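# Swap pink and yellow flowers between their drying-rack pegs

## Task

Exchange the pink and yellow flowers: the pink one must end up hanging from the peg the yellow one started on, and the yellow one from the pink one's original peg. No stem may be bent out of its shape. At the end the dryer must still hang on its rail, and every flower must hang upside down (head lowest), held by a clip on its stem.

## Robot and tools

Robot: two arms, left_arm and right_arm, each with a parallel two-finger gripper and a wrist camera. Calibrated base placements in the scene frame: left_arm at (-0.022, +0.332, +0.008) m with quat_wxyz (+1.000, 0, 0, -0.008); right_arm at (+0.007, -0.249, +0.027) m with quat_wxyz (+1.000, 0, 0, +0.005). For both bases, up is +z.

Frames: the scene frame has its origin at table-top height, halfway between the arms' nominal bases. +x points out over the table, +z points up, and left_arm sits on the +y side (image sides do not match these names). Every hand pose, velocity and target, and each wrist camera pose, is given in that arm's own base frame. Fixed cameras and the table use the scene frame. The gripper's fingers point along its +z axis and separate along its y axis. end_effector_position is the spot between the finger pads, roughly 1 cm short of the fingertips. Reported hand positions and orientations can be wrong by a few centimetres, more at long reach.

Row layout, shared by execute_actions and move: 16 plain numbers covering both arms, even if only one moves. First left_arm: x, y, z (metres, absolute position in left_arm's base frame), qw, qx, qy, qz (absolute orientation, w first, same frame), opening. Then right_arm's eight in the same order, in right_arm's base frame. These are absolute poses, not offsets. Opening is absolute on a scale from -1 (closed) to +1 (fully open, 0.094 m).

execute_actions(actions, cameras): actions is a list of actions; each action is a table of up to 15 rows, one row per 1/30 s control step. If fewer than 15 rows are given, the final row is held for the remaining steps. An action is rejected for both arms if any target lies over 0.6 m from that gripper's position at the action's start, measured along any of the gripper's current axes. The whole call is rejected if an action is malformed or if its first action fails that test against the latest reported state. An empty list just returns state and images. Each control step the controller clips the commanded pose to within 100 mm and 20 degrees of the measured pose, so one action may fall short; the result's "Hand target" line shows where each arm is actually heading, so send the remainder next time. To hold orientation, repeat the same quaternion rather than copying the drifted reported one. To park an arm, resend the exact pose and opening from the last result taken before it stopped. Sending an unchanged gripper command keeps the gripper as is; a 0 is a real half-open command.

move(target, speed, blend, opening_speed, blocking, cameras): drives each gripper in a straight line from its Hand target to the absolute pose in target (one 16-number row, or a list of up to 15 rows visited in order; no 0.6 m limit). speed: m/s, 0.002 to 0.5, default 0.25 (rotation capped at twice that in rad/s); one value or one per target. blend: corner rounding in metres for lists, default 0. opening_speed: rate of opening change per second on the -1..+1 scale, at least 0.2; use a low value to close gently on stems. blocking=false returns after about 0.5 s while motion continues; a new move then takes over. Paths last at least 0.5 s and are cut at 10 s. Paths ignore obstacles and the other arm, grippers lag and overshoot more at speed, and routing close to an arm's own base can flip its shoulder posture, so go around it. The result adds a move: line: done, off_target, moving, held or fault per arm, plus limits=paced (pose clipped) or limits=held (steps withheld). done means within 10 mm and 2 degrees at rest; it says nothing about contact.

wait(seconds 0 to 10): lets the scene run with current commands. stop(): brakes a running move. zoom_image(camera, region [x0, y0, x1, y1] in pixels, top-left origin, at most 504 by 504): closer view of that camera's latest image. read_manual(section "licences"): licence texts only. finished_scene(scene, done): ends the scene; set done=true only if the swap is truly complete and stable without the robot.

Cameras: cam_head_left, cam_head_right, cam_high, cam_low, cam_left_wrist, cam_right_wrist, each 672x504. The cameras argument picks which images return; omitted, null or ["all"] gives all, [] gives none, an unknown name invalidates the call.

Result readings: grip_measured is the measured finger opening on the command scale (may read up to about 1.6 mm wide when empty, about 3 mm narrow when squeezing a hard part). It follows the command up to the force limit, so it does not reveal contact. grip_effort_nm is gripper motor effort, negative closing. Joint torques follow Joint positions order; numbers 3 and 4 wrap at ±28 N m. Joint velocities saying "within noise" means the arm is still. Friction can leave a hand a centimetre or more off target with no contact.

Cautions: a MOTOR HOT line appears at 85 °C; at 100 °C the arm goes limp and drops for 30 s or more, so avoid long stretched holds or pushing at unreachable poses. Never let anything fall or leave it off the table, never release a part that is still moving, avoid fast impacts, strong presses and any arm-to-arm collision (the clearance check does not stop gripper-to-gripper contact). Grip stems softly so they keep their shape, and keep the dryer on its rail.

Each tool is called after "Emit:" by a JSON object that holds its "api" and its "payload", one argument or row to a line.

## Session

Emit:
{"api": "execute_actions", "payload": {
  "actions": []
}}

Scene clock: 0.00 s.
left_arm: end_effector_position=(+0.1502, +0.1552, +0.1226) grip_measured=+1.000 grip_effort_nm=n/a end_effector_quat_wxyz=(+0.410, -0.011, +0.908, -0.082) | right_arm: end_effector_position=(+0.4649, -0.2515, +0.3685) grip_measured=+1.000 grip_effort_nm=n/a end_effector_quat_wxyz=(+0.321, +0.128, +0.922, -0.178)
Joint positions: left_arm=[1.451 0.901 0.465 -1.211 0.86 1.461 0.094] | right_arm=[-0.453 1.291 1.385 -0.923 0.13 -0.227 0.094]
Joint velocities: within noise
Joint torques (N m): no reading
Heat: left arm: hottest elbow 41 °C; right arm: hottest elbow 36 °C.
Hand target: left_arm +0.1513, +0.1642, +0.1316; +0.411, -0.006, +0.909, -0.069 | right_arm +0.4691, -0.2536, +0.3820; +0.332, +0.128, +0.917, -0.181
Tool commands: left_gripper/opening=+1.0 right_gripper/opening=+1.0
camera_calibration:
cam_left_wrist: T_world_to_cam=[[-0.0514271, -0.988212, 0.144199, 0.143304], [-0.915953, -0.0108668, -0.401138, 0.227174], [0.397976, -0.152708, -0.904597, 0.165319], [0, 0, 0, 1]] pos_world=[0.149658, 0.169329, 0.220011]
cam_right_wrist: T_world_to_cam=[[-0.340176, -0.907441, 0.246639, -0.16207], [-0.922967, 0.27198, -0.272322, 0.639005], [0.180035, -0.320277, -0.930059, 0.26536], [0, 0, 0, 1]] pos_world=[0.486874, -0.235877, 0.460788]

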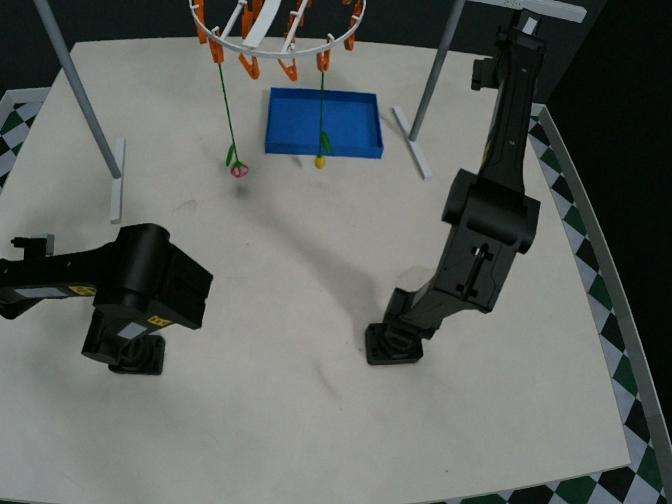

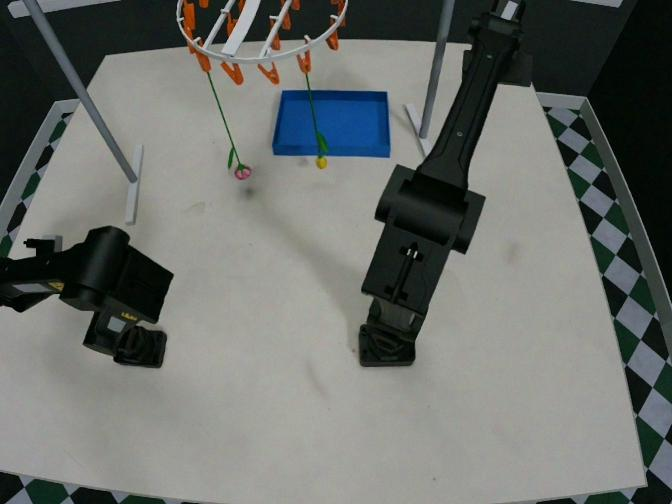

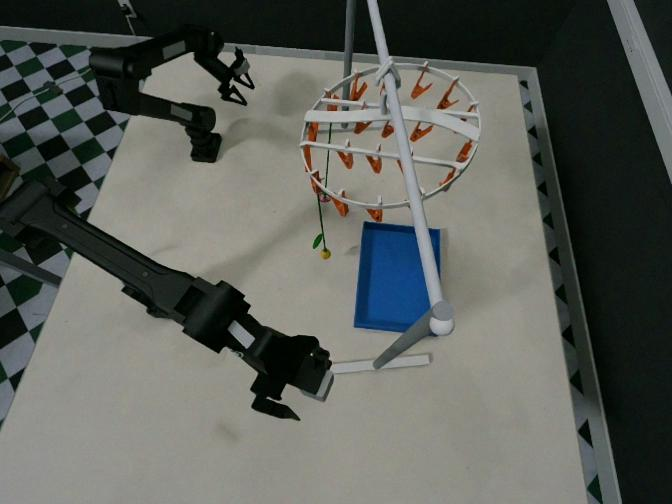

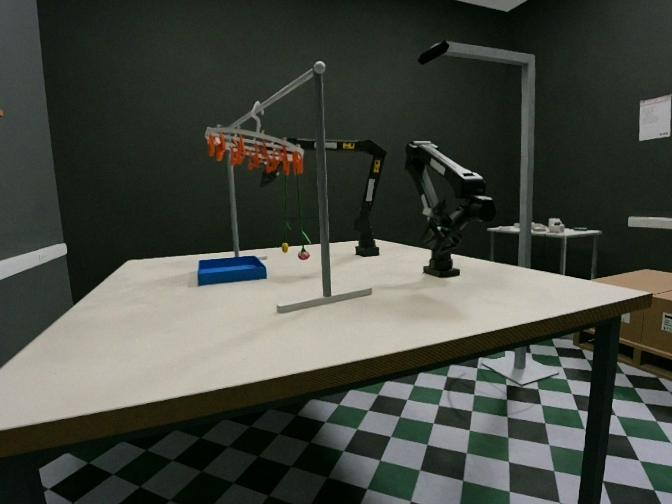

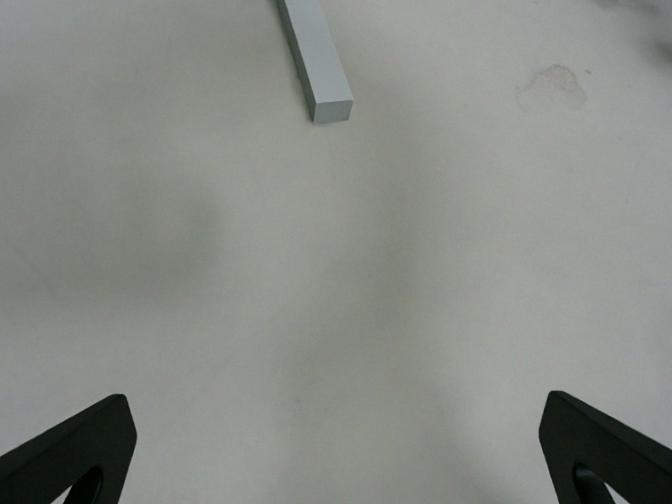

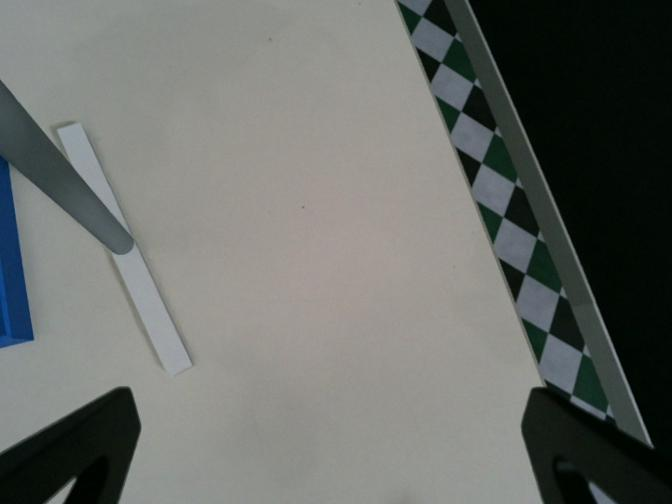

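Emit:
{"api": "zoom_image", "payload": {
  "camera": "cam_high",
  "region": [290, 55, 490, 265]
}}

Emit:
{"api": "zoom_image", "payload": {
  "camera": "cam_head_left",
  "region": [170, 0, 390, 190]
}}

Emit:
{"api": "zoom_image", "payload": {
  "camera": "cam_low",
  "region": [190, 90, 340, 280]
}}

Emit:
{"api": "zoom_image", "payload": {
  "camera": "cam_head_right",
  "region": [160, 0, 370, 190]
}}

Scaled by 2.400 from the camera's 672x504 image, which has a finer 960x720 frame.

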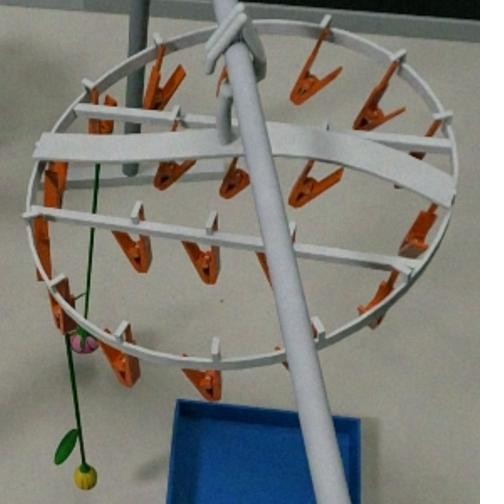

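Scaled by 2.291 from the camera's 672x504 image, which has a finer 960x720 frame.

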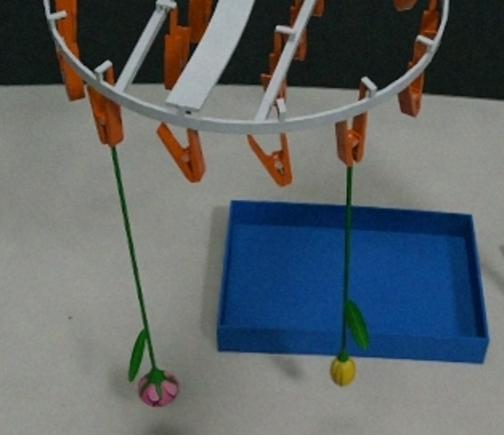

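Scaled by 2.653 from the camera's 672x504 image, which has a finer 960x720 frame.

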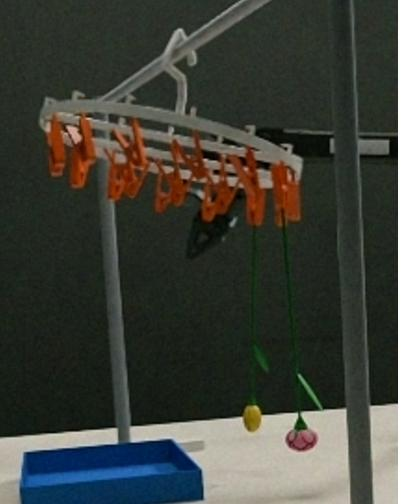

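Scaled by 2.400 from the camera's 672x504 image, which has a finer 960x720 frame.

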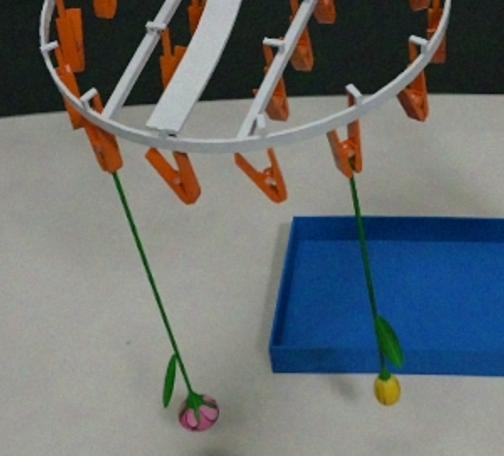

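Emit:
{"api": "execute_actions", "payload": {
  "actions": []
}}

Scene clock: 38.90 s.
left_arm: end_effector_position=(+0.1502, +0.1552, +0.1226) grip_measured=+1.000 grip_effort_nm=-0.037 end_effector_quat_wxyz=(+0.410, -0.011, +0.908, -0.082) | right_arm: end_effector_position=(+0.4649, -0.2515, +0.3685) grip_measured=+1.000 grip_effort_nm=-0.007 end_effector_quat_wxyz=(+0.321, +0.128, +0.922, -0.178)
Joint positions: left_arm=[1.451 0.901 0.465 -1.211 0.86 1.461 0.094] | right_arm=[-0.453 1.291 1.385 -0.923 0.13 -0.227 0.094]
Joint velocities: within noise
Joint torques (N m): left_arm=[2.61 -1.61 8.79 0.27 0.54 0.07] | right_arm=[0.56 -10.99 10.91 1.69 0.06 0.05]
Heat: left arm: hottest elbow 48 °C; right arm: hottest elbow 47 °C.
Hand target: left_arm +0.1513, +0.1642, +0.1316; +0.411, -0.006, +0.909, -0.069 | right_arm +0.4691, -0.2536, +0.3820; +0.332, +0.128, +0.917, -0.181
Tool commands: left_gripper/opening=+1.0 right_gripper/opening=+1.0
camera_calibration:
cam_left_wrist: T_world_to_cam=[[-0.0514271, -0.988212, 0.144199, 0.143304], [-0.915953, -0.0108668, -0.401138, 0.227174], [0.397976, -0.152708, -0.904597, 0.165319], [0, 0, 0, 1]] pos_world=[0.149658, 0.169329, 0.220011]
cam_right_wrist: T_world_to_cam=[[-0.340176, -0.907441, 0.246639, -0.16207], [-0.922967, 0.27198, -0.272322, 0.639005], [0.180035, -0.320277, -0.930059, 0.26536], [0, 0, 0, 1]] pos_world=[0.486874, -0.235877, 0.460788]

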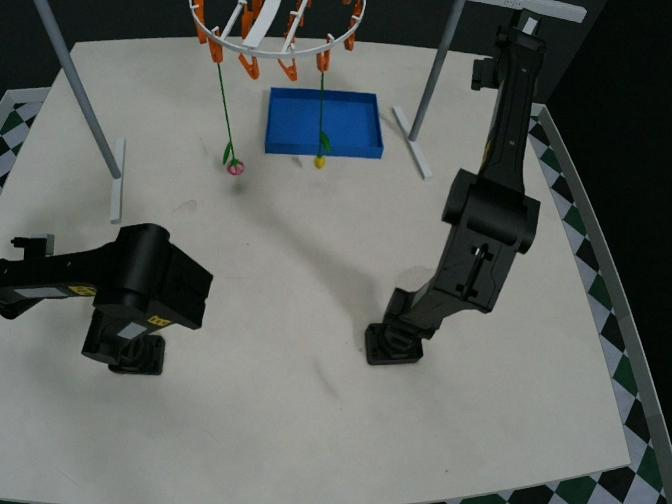

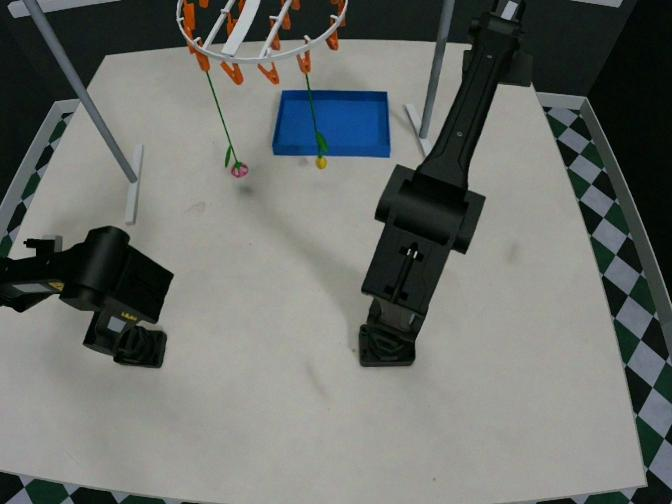

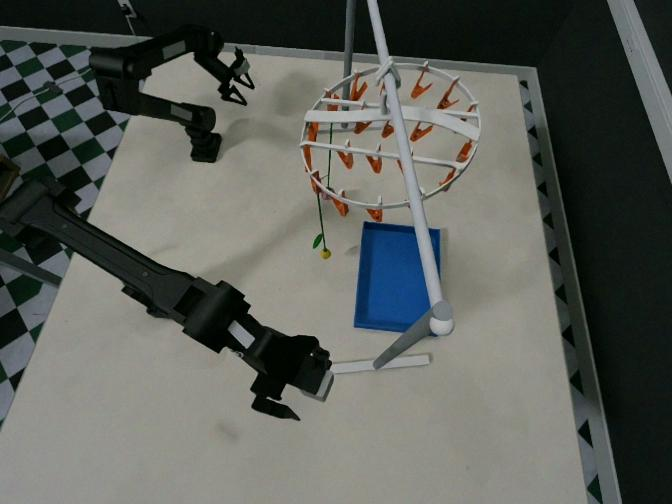

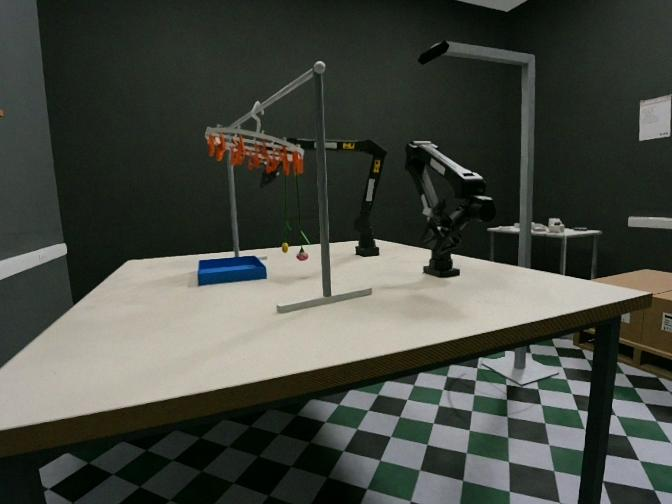

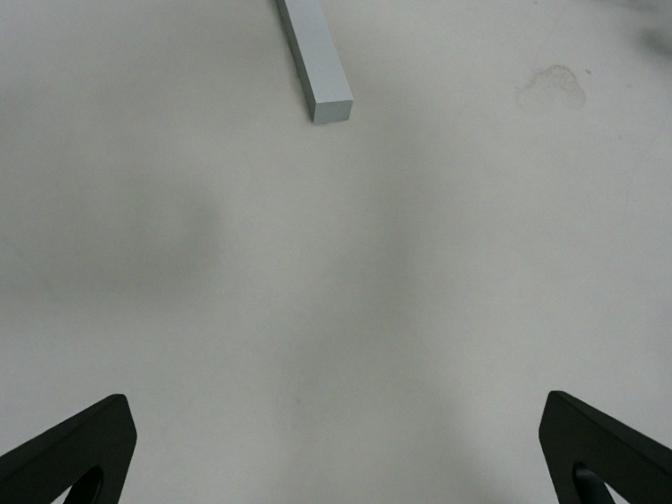

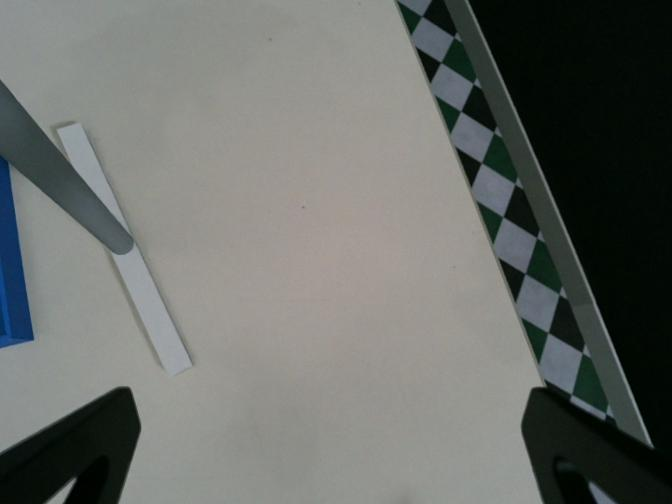

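Emit:
{"api": "zoom_image", "payload": {
  "camera": "cam_head_left",
  "region": [180, 0, 380, 190]
}}

Emit:
{"api": "zoom_image", "payload": {
  "camera": "cam_head_right",
  "region": [170, 0, 370, 190]
}}

Emit:
{"api": "zoom_image", "payload": {
  "camera": "cam_high",
  "region": [280, 50, 500, 270]
}}

Emit:
{"api": "zoom_image", "payload": {
  "camera": "cam_low",
  "region": [190, 90, 340, 290]
}}

Scaled by 2.520 from the camera's 672x504 image, which has a finer 960x720 frame.

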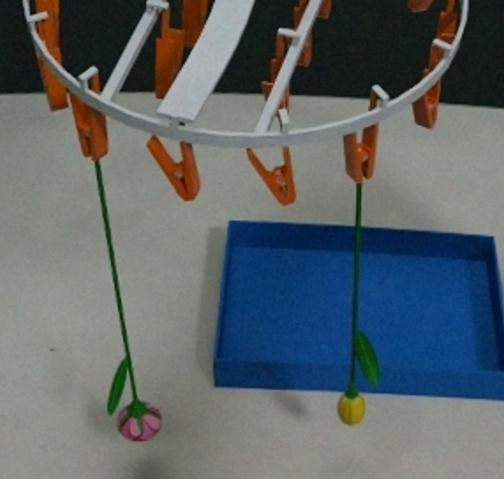

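Scaled by 2.520 from the camera's 672x504 image, which has a finer 960x720 frame.

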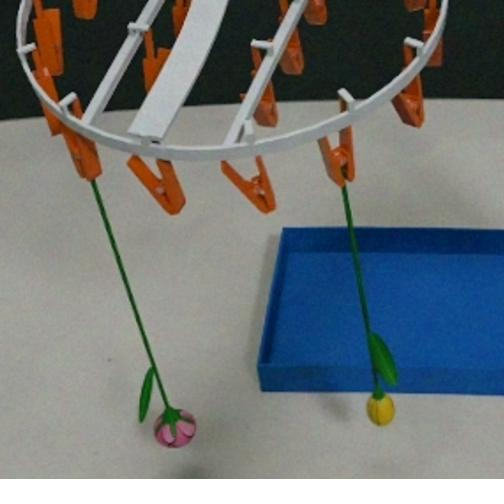

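Scaled by 2.291 from the camera's 672x504 image, which has a finer 960x720 frame.

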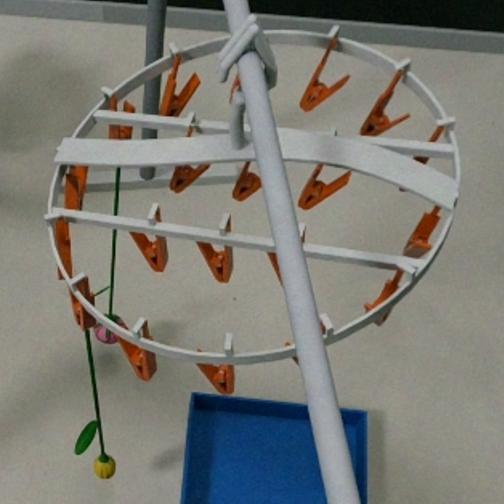

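Scaled by 2.520 from the camera's 672x504 image, which has a finer 960x720 frame.

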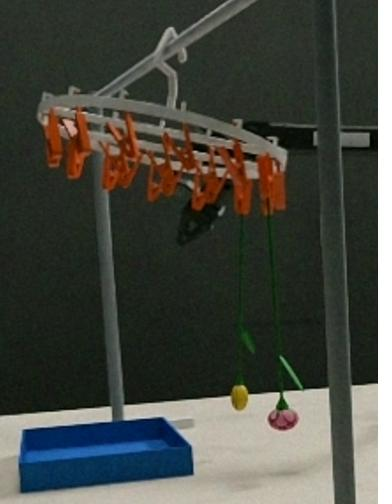

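Emit:
{"api": "move", "payload": {
  "target": [
    [0.20,0.16,0.30,0.410,-0.011,0.908,-0.082,1,0.40,-0.20,0.39,0.321,0.128,0.922,-0.178,1],
    [0.32,0.06,0.40,0.766,0,0.6428,0,1,0.36,-0.06,0.42,0.7587,-0.1362,0.6144,0.1682,1],
    [0.304,-0.205,0.415,0.7399,0.1664,0.6209,-0.1983,1,0.393,0.049,0.435,0.7108,-0.2929,0.5418,0.3407,1]
  ],
  "blend": 0.05,
  "speed": 0.25
}}

Scene clock: 82.30 s.
left_arm: end_effector_position=(+0.3019, -0.1987, +0.3705) grip_measured=+1.000 grip_effort_nm=-0.032 end_effector_quat_wxyz=(+0.716, +0.172, +0.650, -0.189) | right_arm: end_effector_position=(+0.3868, +0.0464, +0.4104) grip_measured=+1.000 grip_effort_nm=-0.002 end_effector_quat_wxyz=(+0.702, -0.278, +0.558, +0.343)
Joint positions: left_arm=[-0.639 0.562 0.449 0.21 -0.122 0.012 0.094] | right_arm=[-0.294 1.038 0.608 1.005 -1.149 0.526 0.094]
Joint velocities: within noise
Joint torques (N m): left_arm=[1.73 0.26 13.64 3.08 -0.06 0.17] | right_arm=[1.32 -3.25 11.99 1.78 0.29 0.18]
Heat: left arm: hottest elbow 52 °C; right arm: hottest elbow 51 °C.
Hand target: left_arm +0.3012, -0.2028, +0.4137; +0.740, +0.166, +0.621, -0.198 | right_arm +0.3916, +0.0489, +0.4343; +0.710, -0.293, +0.542, +0.340
Off the commanded pose: left_arm 0.045 m, 5 deg | right_arm 0.026 m, 3 deg.
move: off_target (left_arm, right_arm)
camera_calibration:
cam_left_wrist: T_world_to_cam=[[-0.487776, -0.872871, -0.0130315, -0.0214333], [-0.283584, 0.172555, -0.943295, 0.50803], [0.825623, -0.456421, -0.331701, -0.126544], [0, 0, 0, 1]] pos_world=[0.238093, -0.164129, 0.436968]
cam_right_wrist: T_world_to_cam=[[0.794895, -0.606494, 0.0174972, -0.287571], [-0.109487, -0.171743, -0.979039, 0.493285], [0.596786, 0.776318, -0.202921, -0.0966446], [0, 0, 0, 1]] pos_world=[0.340273, -0.0146647, 0.468366]

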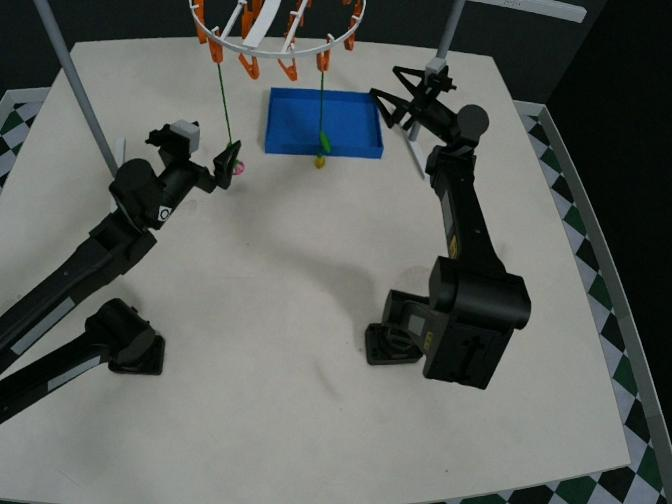

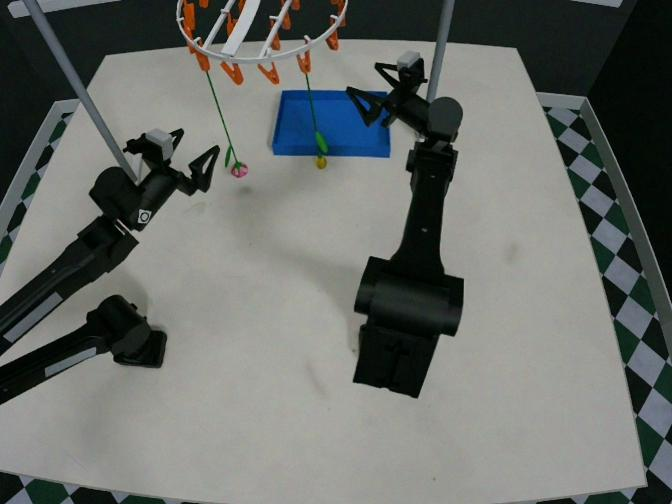

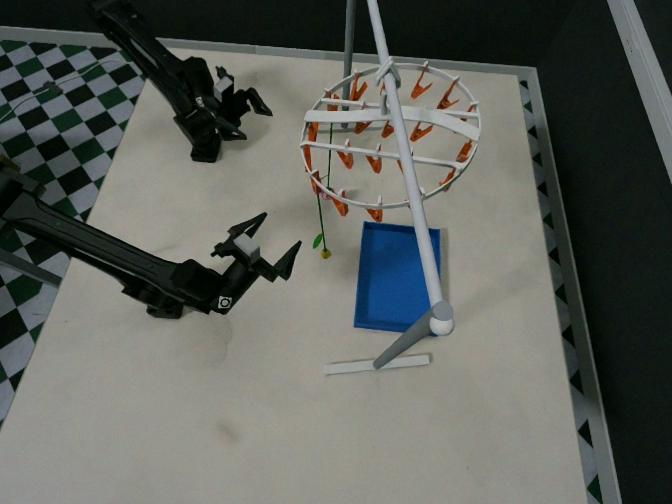

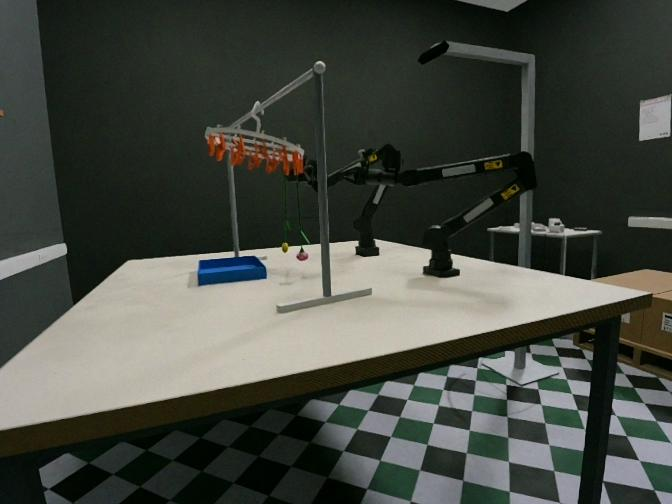

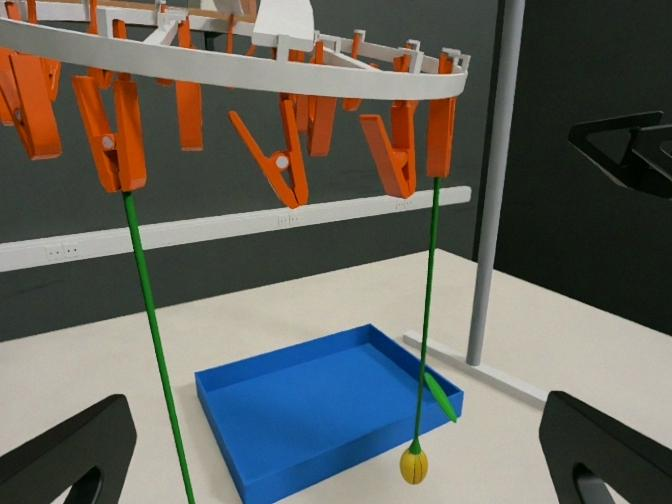

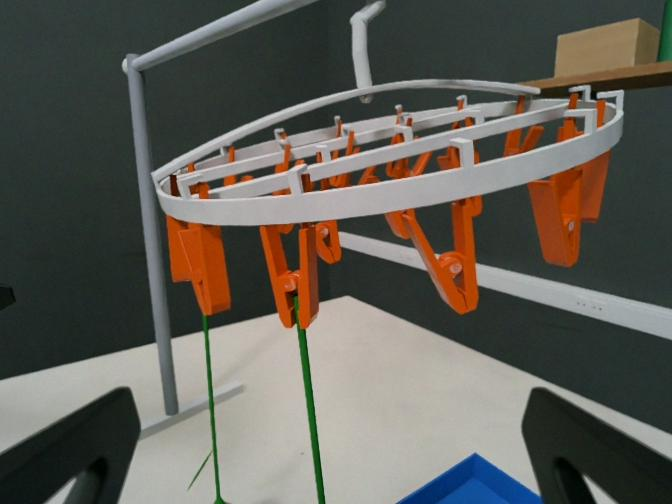

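Emit:
{"api": "zoom_image", "payload": {
  "camera": "cam_left_wrist",
  "region": [40, 30, 200, 230]
}}

Emit:
{"api": "zoom_image", "payload": {
  "camera": "cam_right_wrist",
  "region": [220, 200, 370, 360]
}}

Scaled by 2.520 from the camera's 672x504 image, which has a finer 960x720 frame.

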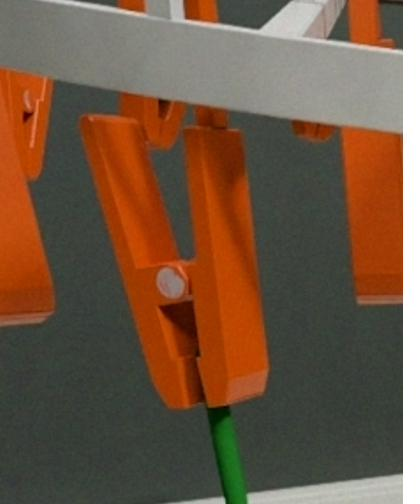

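Scaled by 3.150 from the camera's 672x504 image, which has a finer 960x720 frame.

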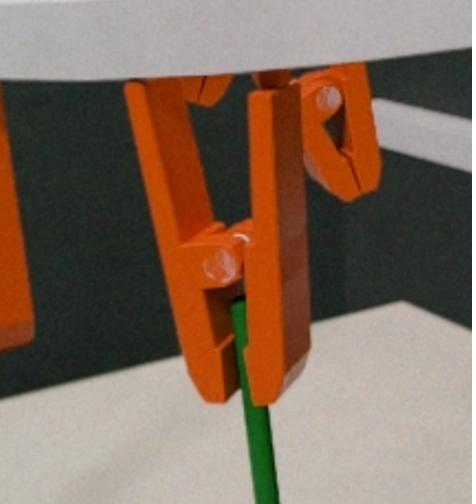

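Emit:
{"api": "move", "payload": {
  "target": [0.379,-0.087,0.425,0.7279,0.2204,0.5895,-0.2721,1,0.387,0.085,0.435,0.7200,-0.2398,0.5789,0.2982,1],
  "speed": 0.2,
  "cameras": ["cam_left_wrist","cam_right_wrist"]
}}

Scene clock: 130.83 s.
left_arm: end_effector_position=(+0.3716, -0.0902, +0.3884) grip_measured=+1.000 grip_effort_nm=-0.032 end_effector_quat_wxyz=(+0.707, +0.213, +0.613, -0.281) | right_arm: end_effector_position=(+0.3884, +0.0811, +0.4220) grip_measured=+1.000 grip_effort_nm=-0.002 end_effector_quat_wxyz=(+0.713, -0.229, +0.589, +0.304)
Joint positions: left_arm=[0.087 0.79 0.519 0.496 0.786 -0.204 0.094] | right_arm=[-0.134 0.877 0.608 0.592 -0.882 0.286 0.094]
Joint velocities: within noise
Joint torques (N m): left_arm=[3.25 -1.44 12.98 2.71 0.03 -0.04] | right_arm=[1.26 -3.55 10.29 1.28 0.24 -0.13]
Heat: left arm: hottest elbow 71 °C; right arm: hottest elbow 50 °C.
Hand target: left_arm +0.3766, -0.0868, +0.4239; +0.728, +0.221, +0.590, -0.272 | right_arm +0.3867, +0.0849, +0.4349; +0.720, -0.240, +0.579, +0.298
Off the commanded pose: left_arm 0.037 m, 4 deg | right_arm 0.014 m, 2 deg.
move: off_target (left_arm, right_arm)
camera_calibration:
cam_left_wrist: T_world_to_cam=[[-0.65282, -0.756899, 0.0304833, 0.162331], [-0.225834, 0.156054, -0.961585, 0.510202], [0.723066, -0.634627, -0.272809, -0.129477], [0, 0, 0, 1]] pos_world=[0.314814, -0.0389204, 0.450332]
cam_right_wrist: T_world_to_cam=[[0.706291, -0.707587, -0.0217648, -0.208813], [-0.172575, -0.142279, -0.974666, 0.531101], [0.686565, 0.692154, -0.222602, -0.141923], [0, 0, 0, 1]] pos_world=[0.336577, 0.0260439, 0.481509]
Images, in order (width x height): cam_left_wrist 672x504, cam_right_wrist 672x504.

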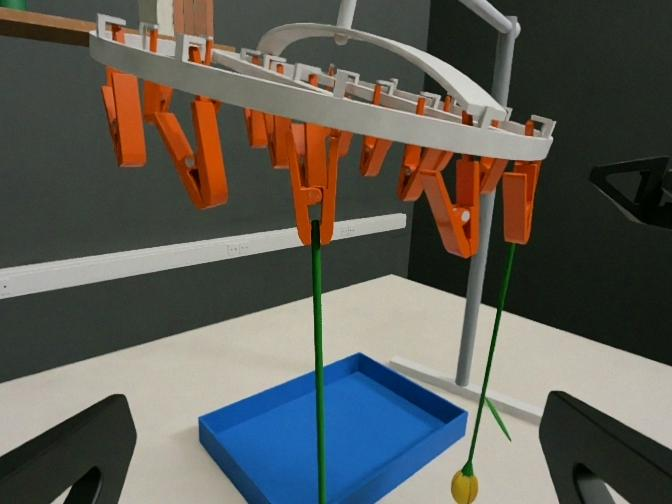

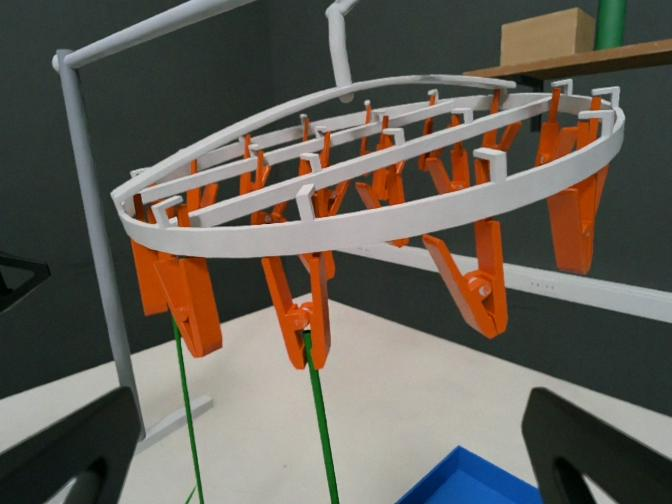

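Emit:
{"api": "zoom_image", "payload": {
  "camera": "cam_left_wrist",
  "region": [265, 100, 385, 260]
}}

Emit:
{"api": "zoom_image", "payload": {
  "camera": "cam_right_wrist",
  "region": [240, 230, 360, 390]
}}

Emit:
{"api": "execute_actions", "payload": {
  "actions": [],
  "cameras": ["cam_low"]
}}

Scaled by 3.150 from the camera's 672x504 image, which has a finer 960x720 frame.

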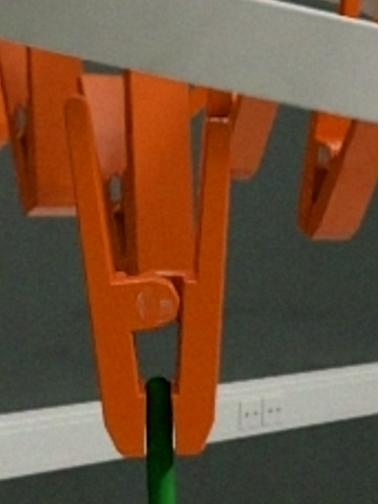

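Scaled by 3.150 from the camera's 672x504 image, which has a finer 960x720 frame.

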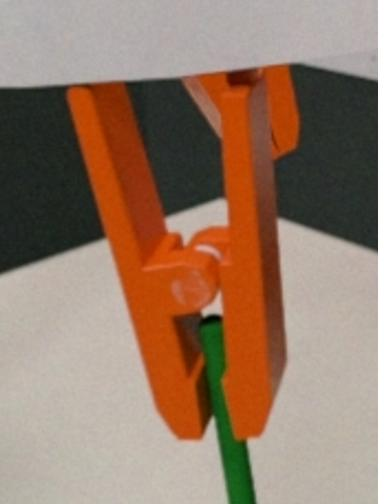

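Scene clock: 134.77 s.
left_arm: end_effector_position=(+0.3715, -0.0902, +0.3885) grip_measured=+1.000 grip_effort_nm=-0.032 end_effector_quat_wxyz=(+0.707, +0.213, +0.613, -0.281) | right_arm: end_effector_position=(+0.3884, +0.0810, +0.4220) grip_measured=+1.000 grip_effort_nm=0.002 end_effector_quat_wxyz=(+0.713, -0.229, +0.589, +0.304)
Joint positions: left_arm=[0.087 0.79 0.519 0.497 0.786 -0.205 0.094] | right_arm=[-0.134 0.877 0.608 0.592 -0.882 0.285 0.094]
Joint velocities: within noise
Joint torques (N m): left_arm=[3.19 -1.32 12.97 2.66 0.03 -0.05] | right_arm=[1.32 -3.55 10.22 1.28 0.27 -0.12]
Heat: left arm: hottest elbow 69 °C; right arm: hottest elbow 50 °C.
Hand target: left_arm +0.3765, -0.0868, +0.4240; +0.728, +0.221, +0.590, -0.272 | right_arm +0.3867, +0.0849, +0.4350; +0.720, -0.240, +0.579, +0.298
Tool commands: left_gripper/opening=+1.0 right_gripper/opening=+1.0
Off the commanded pose: left_arm 0.037 m, 4 deg | right_arm 0.014 m, 2 deg.
Images, in order (width x height): cam_low 672x504.

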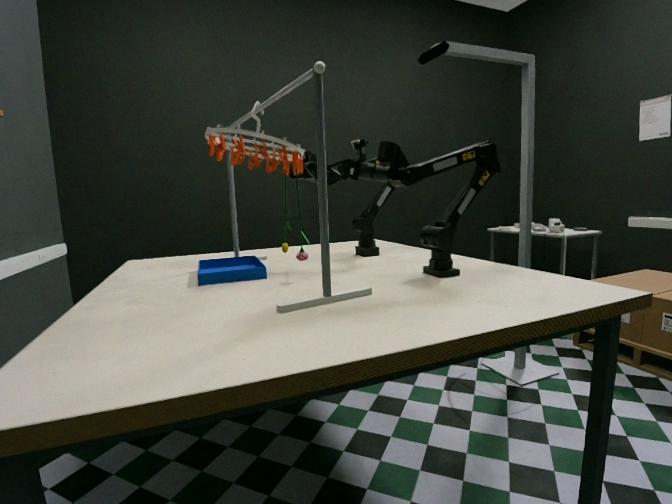

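Emit:
{"api": "move", "payload": {
  "target": [
    [0.379,-0.087,0.43,0.7374,0.2038,0.5918,-0.2539,0,0.30,0.12,0.32,0.7200,-0.2398,0.5789,0.2982,0],
    [0.4387,-0.1371,0.455,0.7374,0.2038,0.5918,-0.2539,0,0.345,0.32,0.23,0.7506,-0.1629,0.6078,0.2011,0]
  ],
  "speed": 0.15,
  "blend": 0.05
}}

Emit:
{"api": "zoom_image", "payload": {
  "camera": "cam_left_wrist",
  "region": [250, 50, 420, 250]
}}

Emit:
{"api": "zoom_image", "payload": {
  "camera": "cam_right_wrist",
  "region": [200, 200, 420, 440]
}}

Scene clock: 180.37 s.
left_arm: end_effector_position=(+0.4310, -0.1312, +0.4239) grip_measured=+0.002 grip_effort_nm=-0.125 end_effector_quat_wxyz=(+0.724, +0.195, +0.609, -0.257) | right_arm: end_effector_position=(+0.3395, +0.3087, +0.2165) grip_measured=+0.001 grip_effort_nm=-0.071 end_effector_quat_wxyz=(+0.739, -0.165, +0.623, +0.197)
Joint positions: left_arm=[-0.095 0.951 0.683 0.481 0.544 -0.144 0.047] | right_arm=[0.863 1.463 0.365 1.279 0.337 -0.059 0.047]
Joint velocities: within noise
Joint torques (N m): left_arm=[1.73 -3.37 13.14 1.54 -0.14 0.16] | right_arm=[1.2 -6.36 7.57 2.66 0.08 -0.1]
Heat: left arm: hottest elbow 65 °C; right arm: hottest elbow 50 °C.
Hand target: left_arm +0.4365, -0.1365, +0.4544; +0.738, +0.204, +0.592, -0.254 | right_arm +0.3444, +0.3195, +0.2301; +0.751, -0.163, +0.608, +0.201
Off the commanded pose: left_arm 0.033 m, 3 deg | right_arm 0.018 m, 2 deg.
move: off_target (left_arm, right_arm); blend cut to 0 m at target 1
camera_calibration:
cam_left_wrist: T_world_to_cam=[[-0.603782, -0.796916, 0.0192798, 0.147431], [-0.210098, 0.135757, -0.968209, 0.55749], [0.768964, -0.588638, -0.249398, -0.212464], [0, 0, 0, 1]] pos_world=[0.36952, -0.0832574, 0.483936]
cam_right_wrist: T_world_to_cam=[[0.501169, -0.865313, 0.00787012, 0.0941446], [-0.21716, -0.134567, -0.966816, 0.365788], [0.837658, 0.48283, -0.255352, -0.291295], [0, 0, 0, 1]] pos_world=[0.276258, 0.271333, 0.278526]

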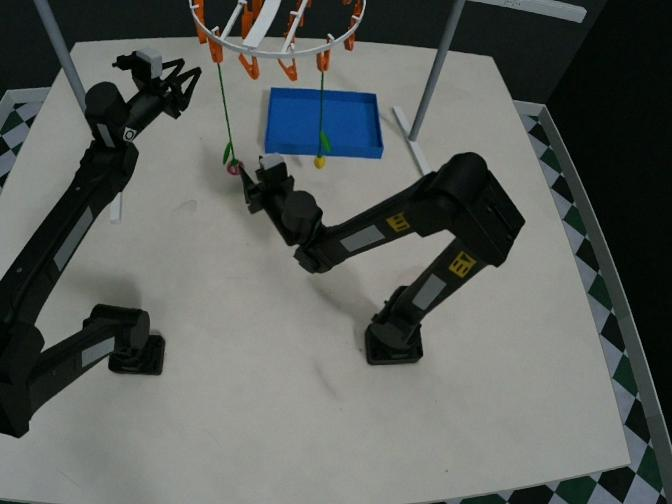

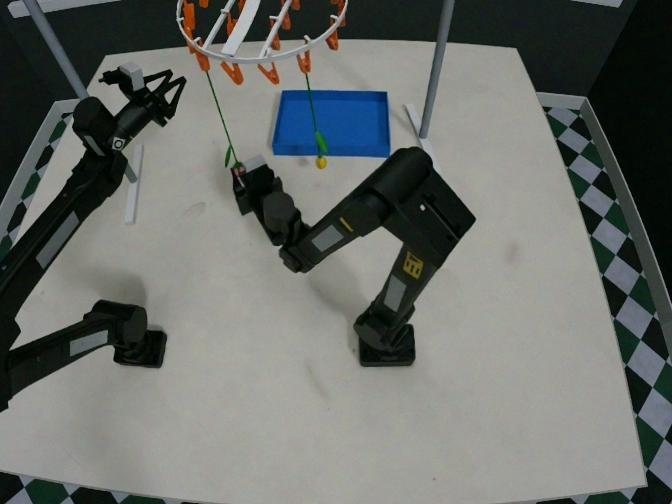

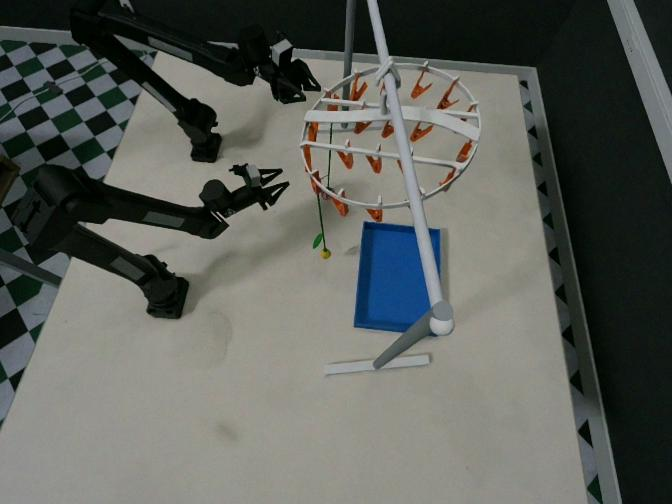

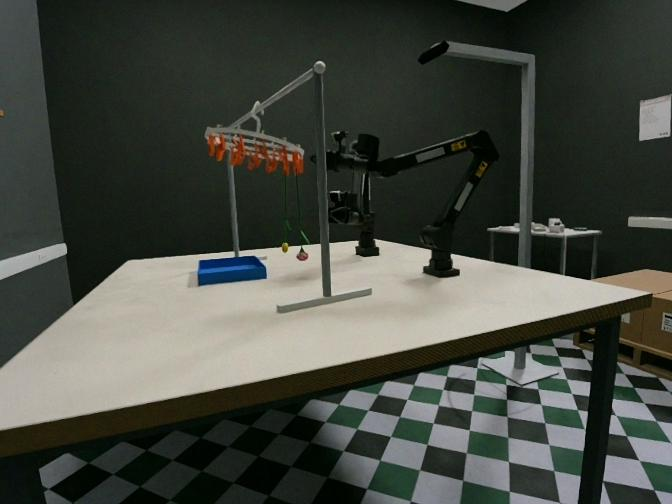

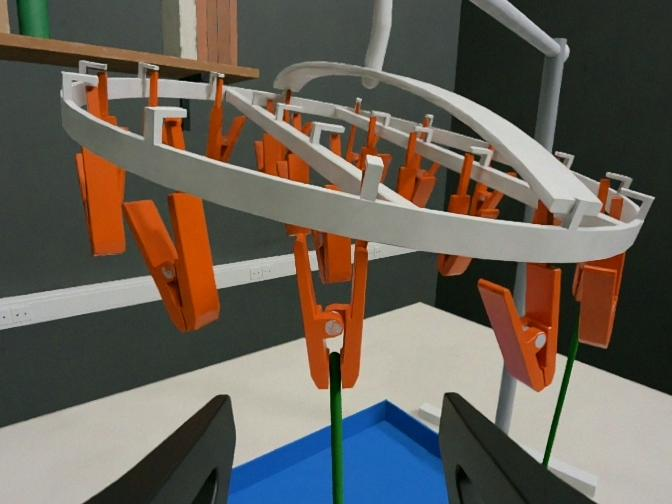

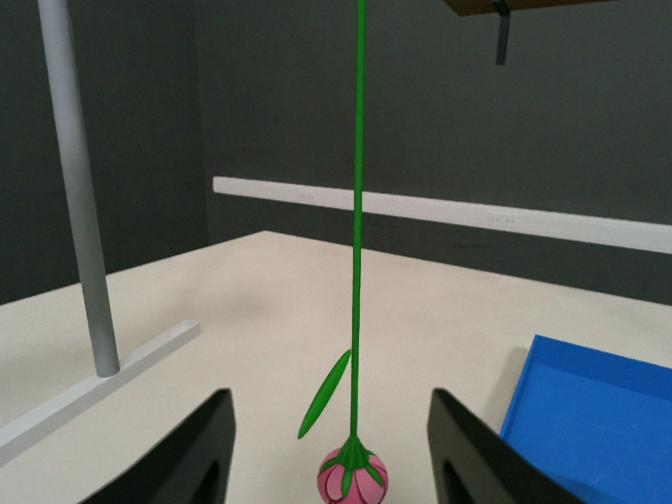

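Scaled by 2.520 from the camera's 672x504 image, which has a finer 960x720 frame.

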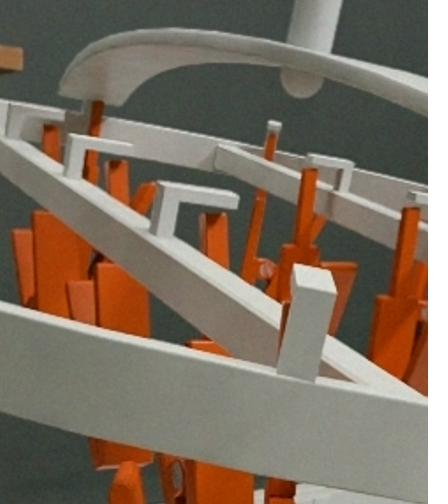

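Scaled by 2.100 from the camera's 672x504 image, which has a finer 960x720 frame.

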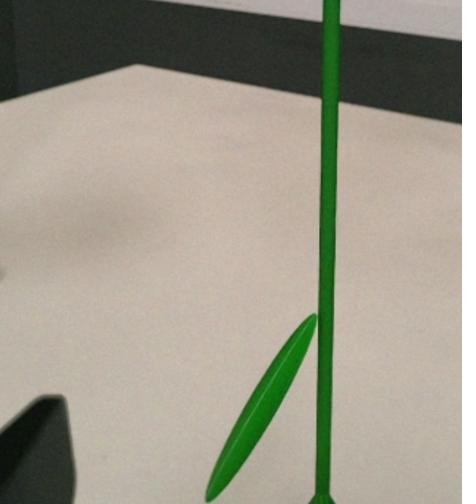

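Emit:
{"api": "move", "payload": {
  "target": [0.4915,-0.178,0.456,0.7374,0.2038,0.5918,-0.2539,-0.1,0.4195,0.349,0.230,0.7506,-0.1629,0.6078,0.2011,-0.1],
  "speed": 0.1,
  "cameras": ["cam_left_wrist","cam_right_wrist"]
}}

Emit:
{"api": "zoom_image", "payload": {
  "camera": "cam_left_wrist",
  "region": [220, 200, 460, 440]
}}

Emit:
{"api": "zoom_image", "payload": {
  "camera": "cam_right_wrist",
  "region": [230, 280, 450, 500]
}}

Scene clock: 208.43 s.
left_arm: end_effector_position=(+0.4834, -0.1706, +0.4187) grip_measured=-0.098 grip_effort_nm=-0.120 end_effector_quat_wxyz=(+0.714, +0.194, +0.622, -0.257) | right_arm: end_effector_position=(+0.4069, +0.3429, +0.2225) grip_measured=-0.099 grip_effort_nm=-0.081 end_effector_quat_wxyz=(+0.746, -0.170, +0.612, +0.199)
Joint positions: left_arm=[-0.192 1.123 0.801 0.492 0.451 -0.118 0.042] | right_arm=[0.779 1.609 0.559 1.249 0.243 -0.059 0.042]
Joint velocities: within noise
Joint torques (N m): left_arm=[1.79 -5.54 13 2.91 -0.11 0.17] | right_arm=[-0.03 -9.88 8.06 1.61 -0.11 0.11]
Heat: left arm: hottest elbow 69 °C; right arm: hottest elbow 50 °C.
Hand target: left_arm +0.4884, -0.1769, +0.4551; +0.737, +0.203, +0.592, -0.254 | right_arm +0.4190, +0.3484, +0.2300; +0.751, -0.163, +0.608, +0.201
Off the commanded pose: left_arm 0.039 m, 5 deg | right_arm 0.016 m, 1 deg.
move: off_target (left_arm, right_arm)
camera_calibration:
cam_left_wrist: T_world_to_cam=[[-0.60326, -0.796987, 0.0298295, 0.14306], [-0.239336, 0.145228, -0.960014, 0.581111], [0.760787, -0.586277, -0.278358, -0.260814], [0, 0, 0, 1]] pos_world=[0.423807, -0.123285, 0.481008]
cam_right_wrist: T_world_to_cam=[[0.50811, -0.861052, 0.0203412, 0.0828814], [-0.190646, -0.135469, -0.972266, 0.381593], [0.839928, 0.49014, -0.23299, -0.371084], [0, 0, 0, 1]] pos_world=[0.34232, 0.304942, 0.282865]
Images, in order (width x height): cam_left_wrist 672x504, cam_right_wrist 672x504.

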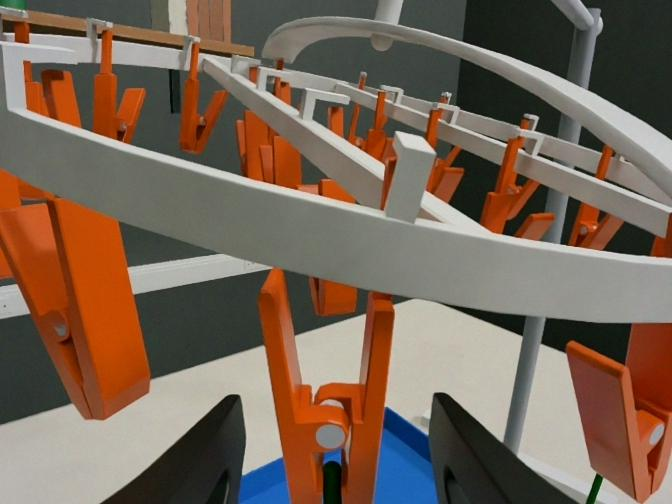

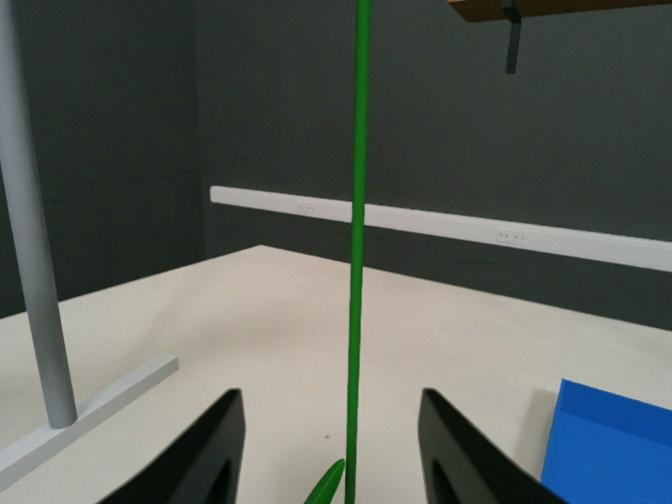

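Scaled by 2.100 from the camera's 672x504 image, which has a finer 960x720 frame.

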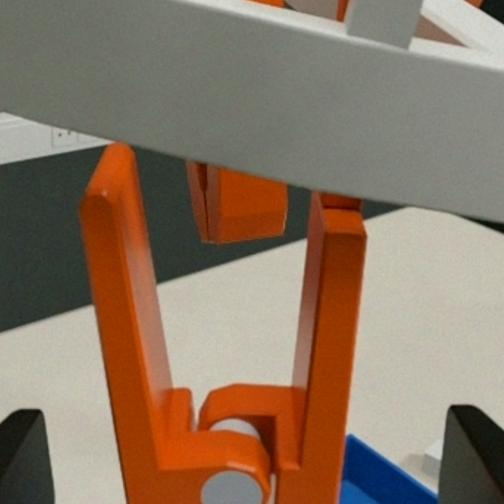

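Scaled by 2.291 from the camera's 672x504 image, which has a finer 960x720 frame.

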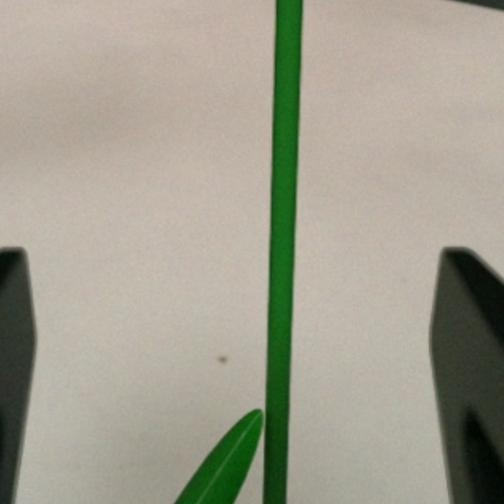

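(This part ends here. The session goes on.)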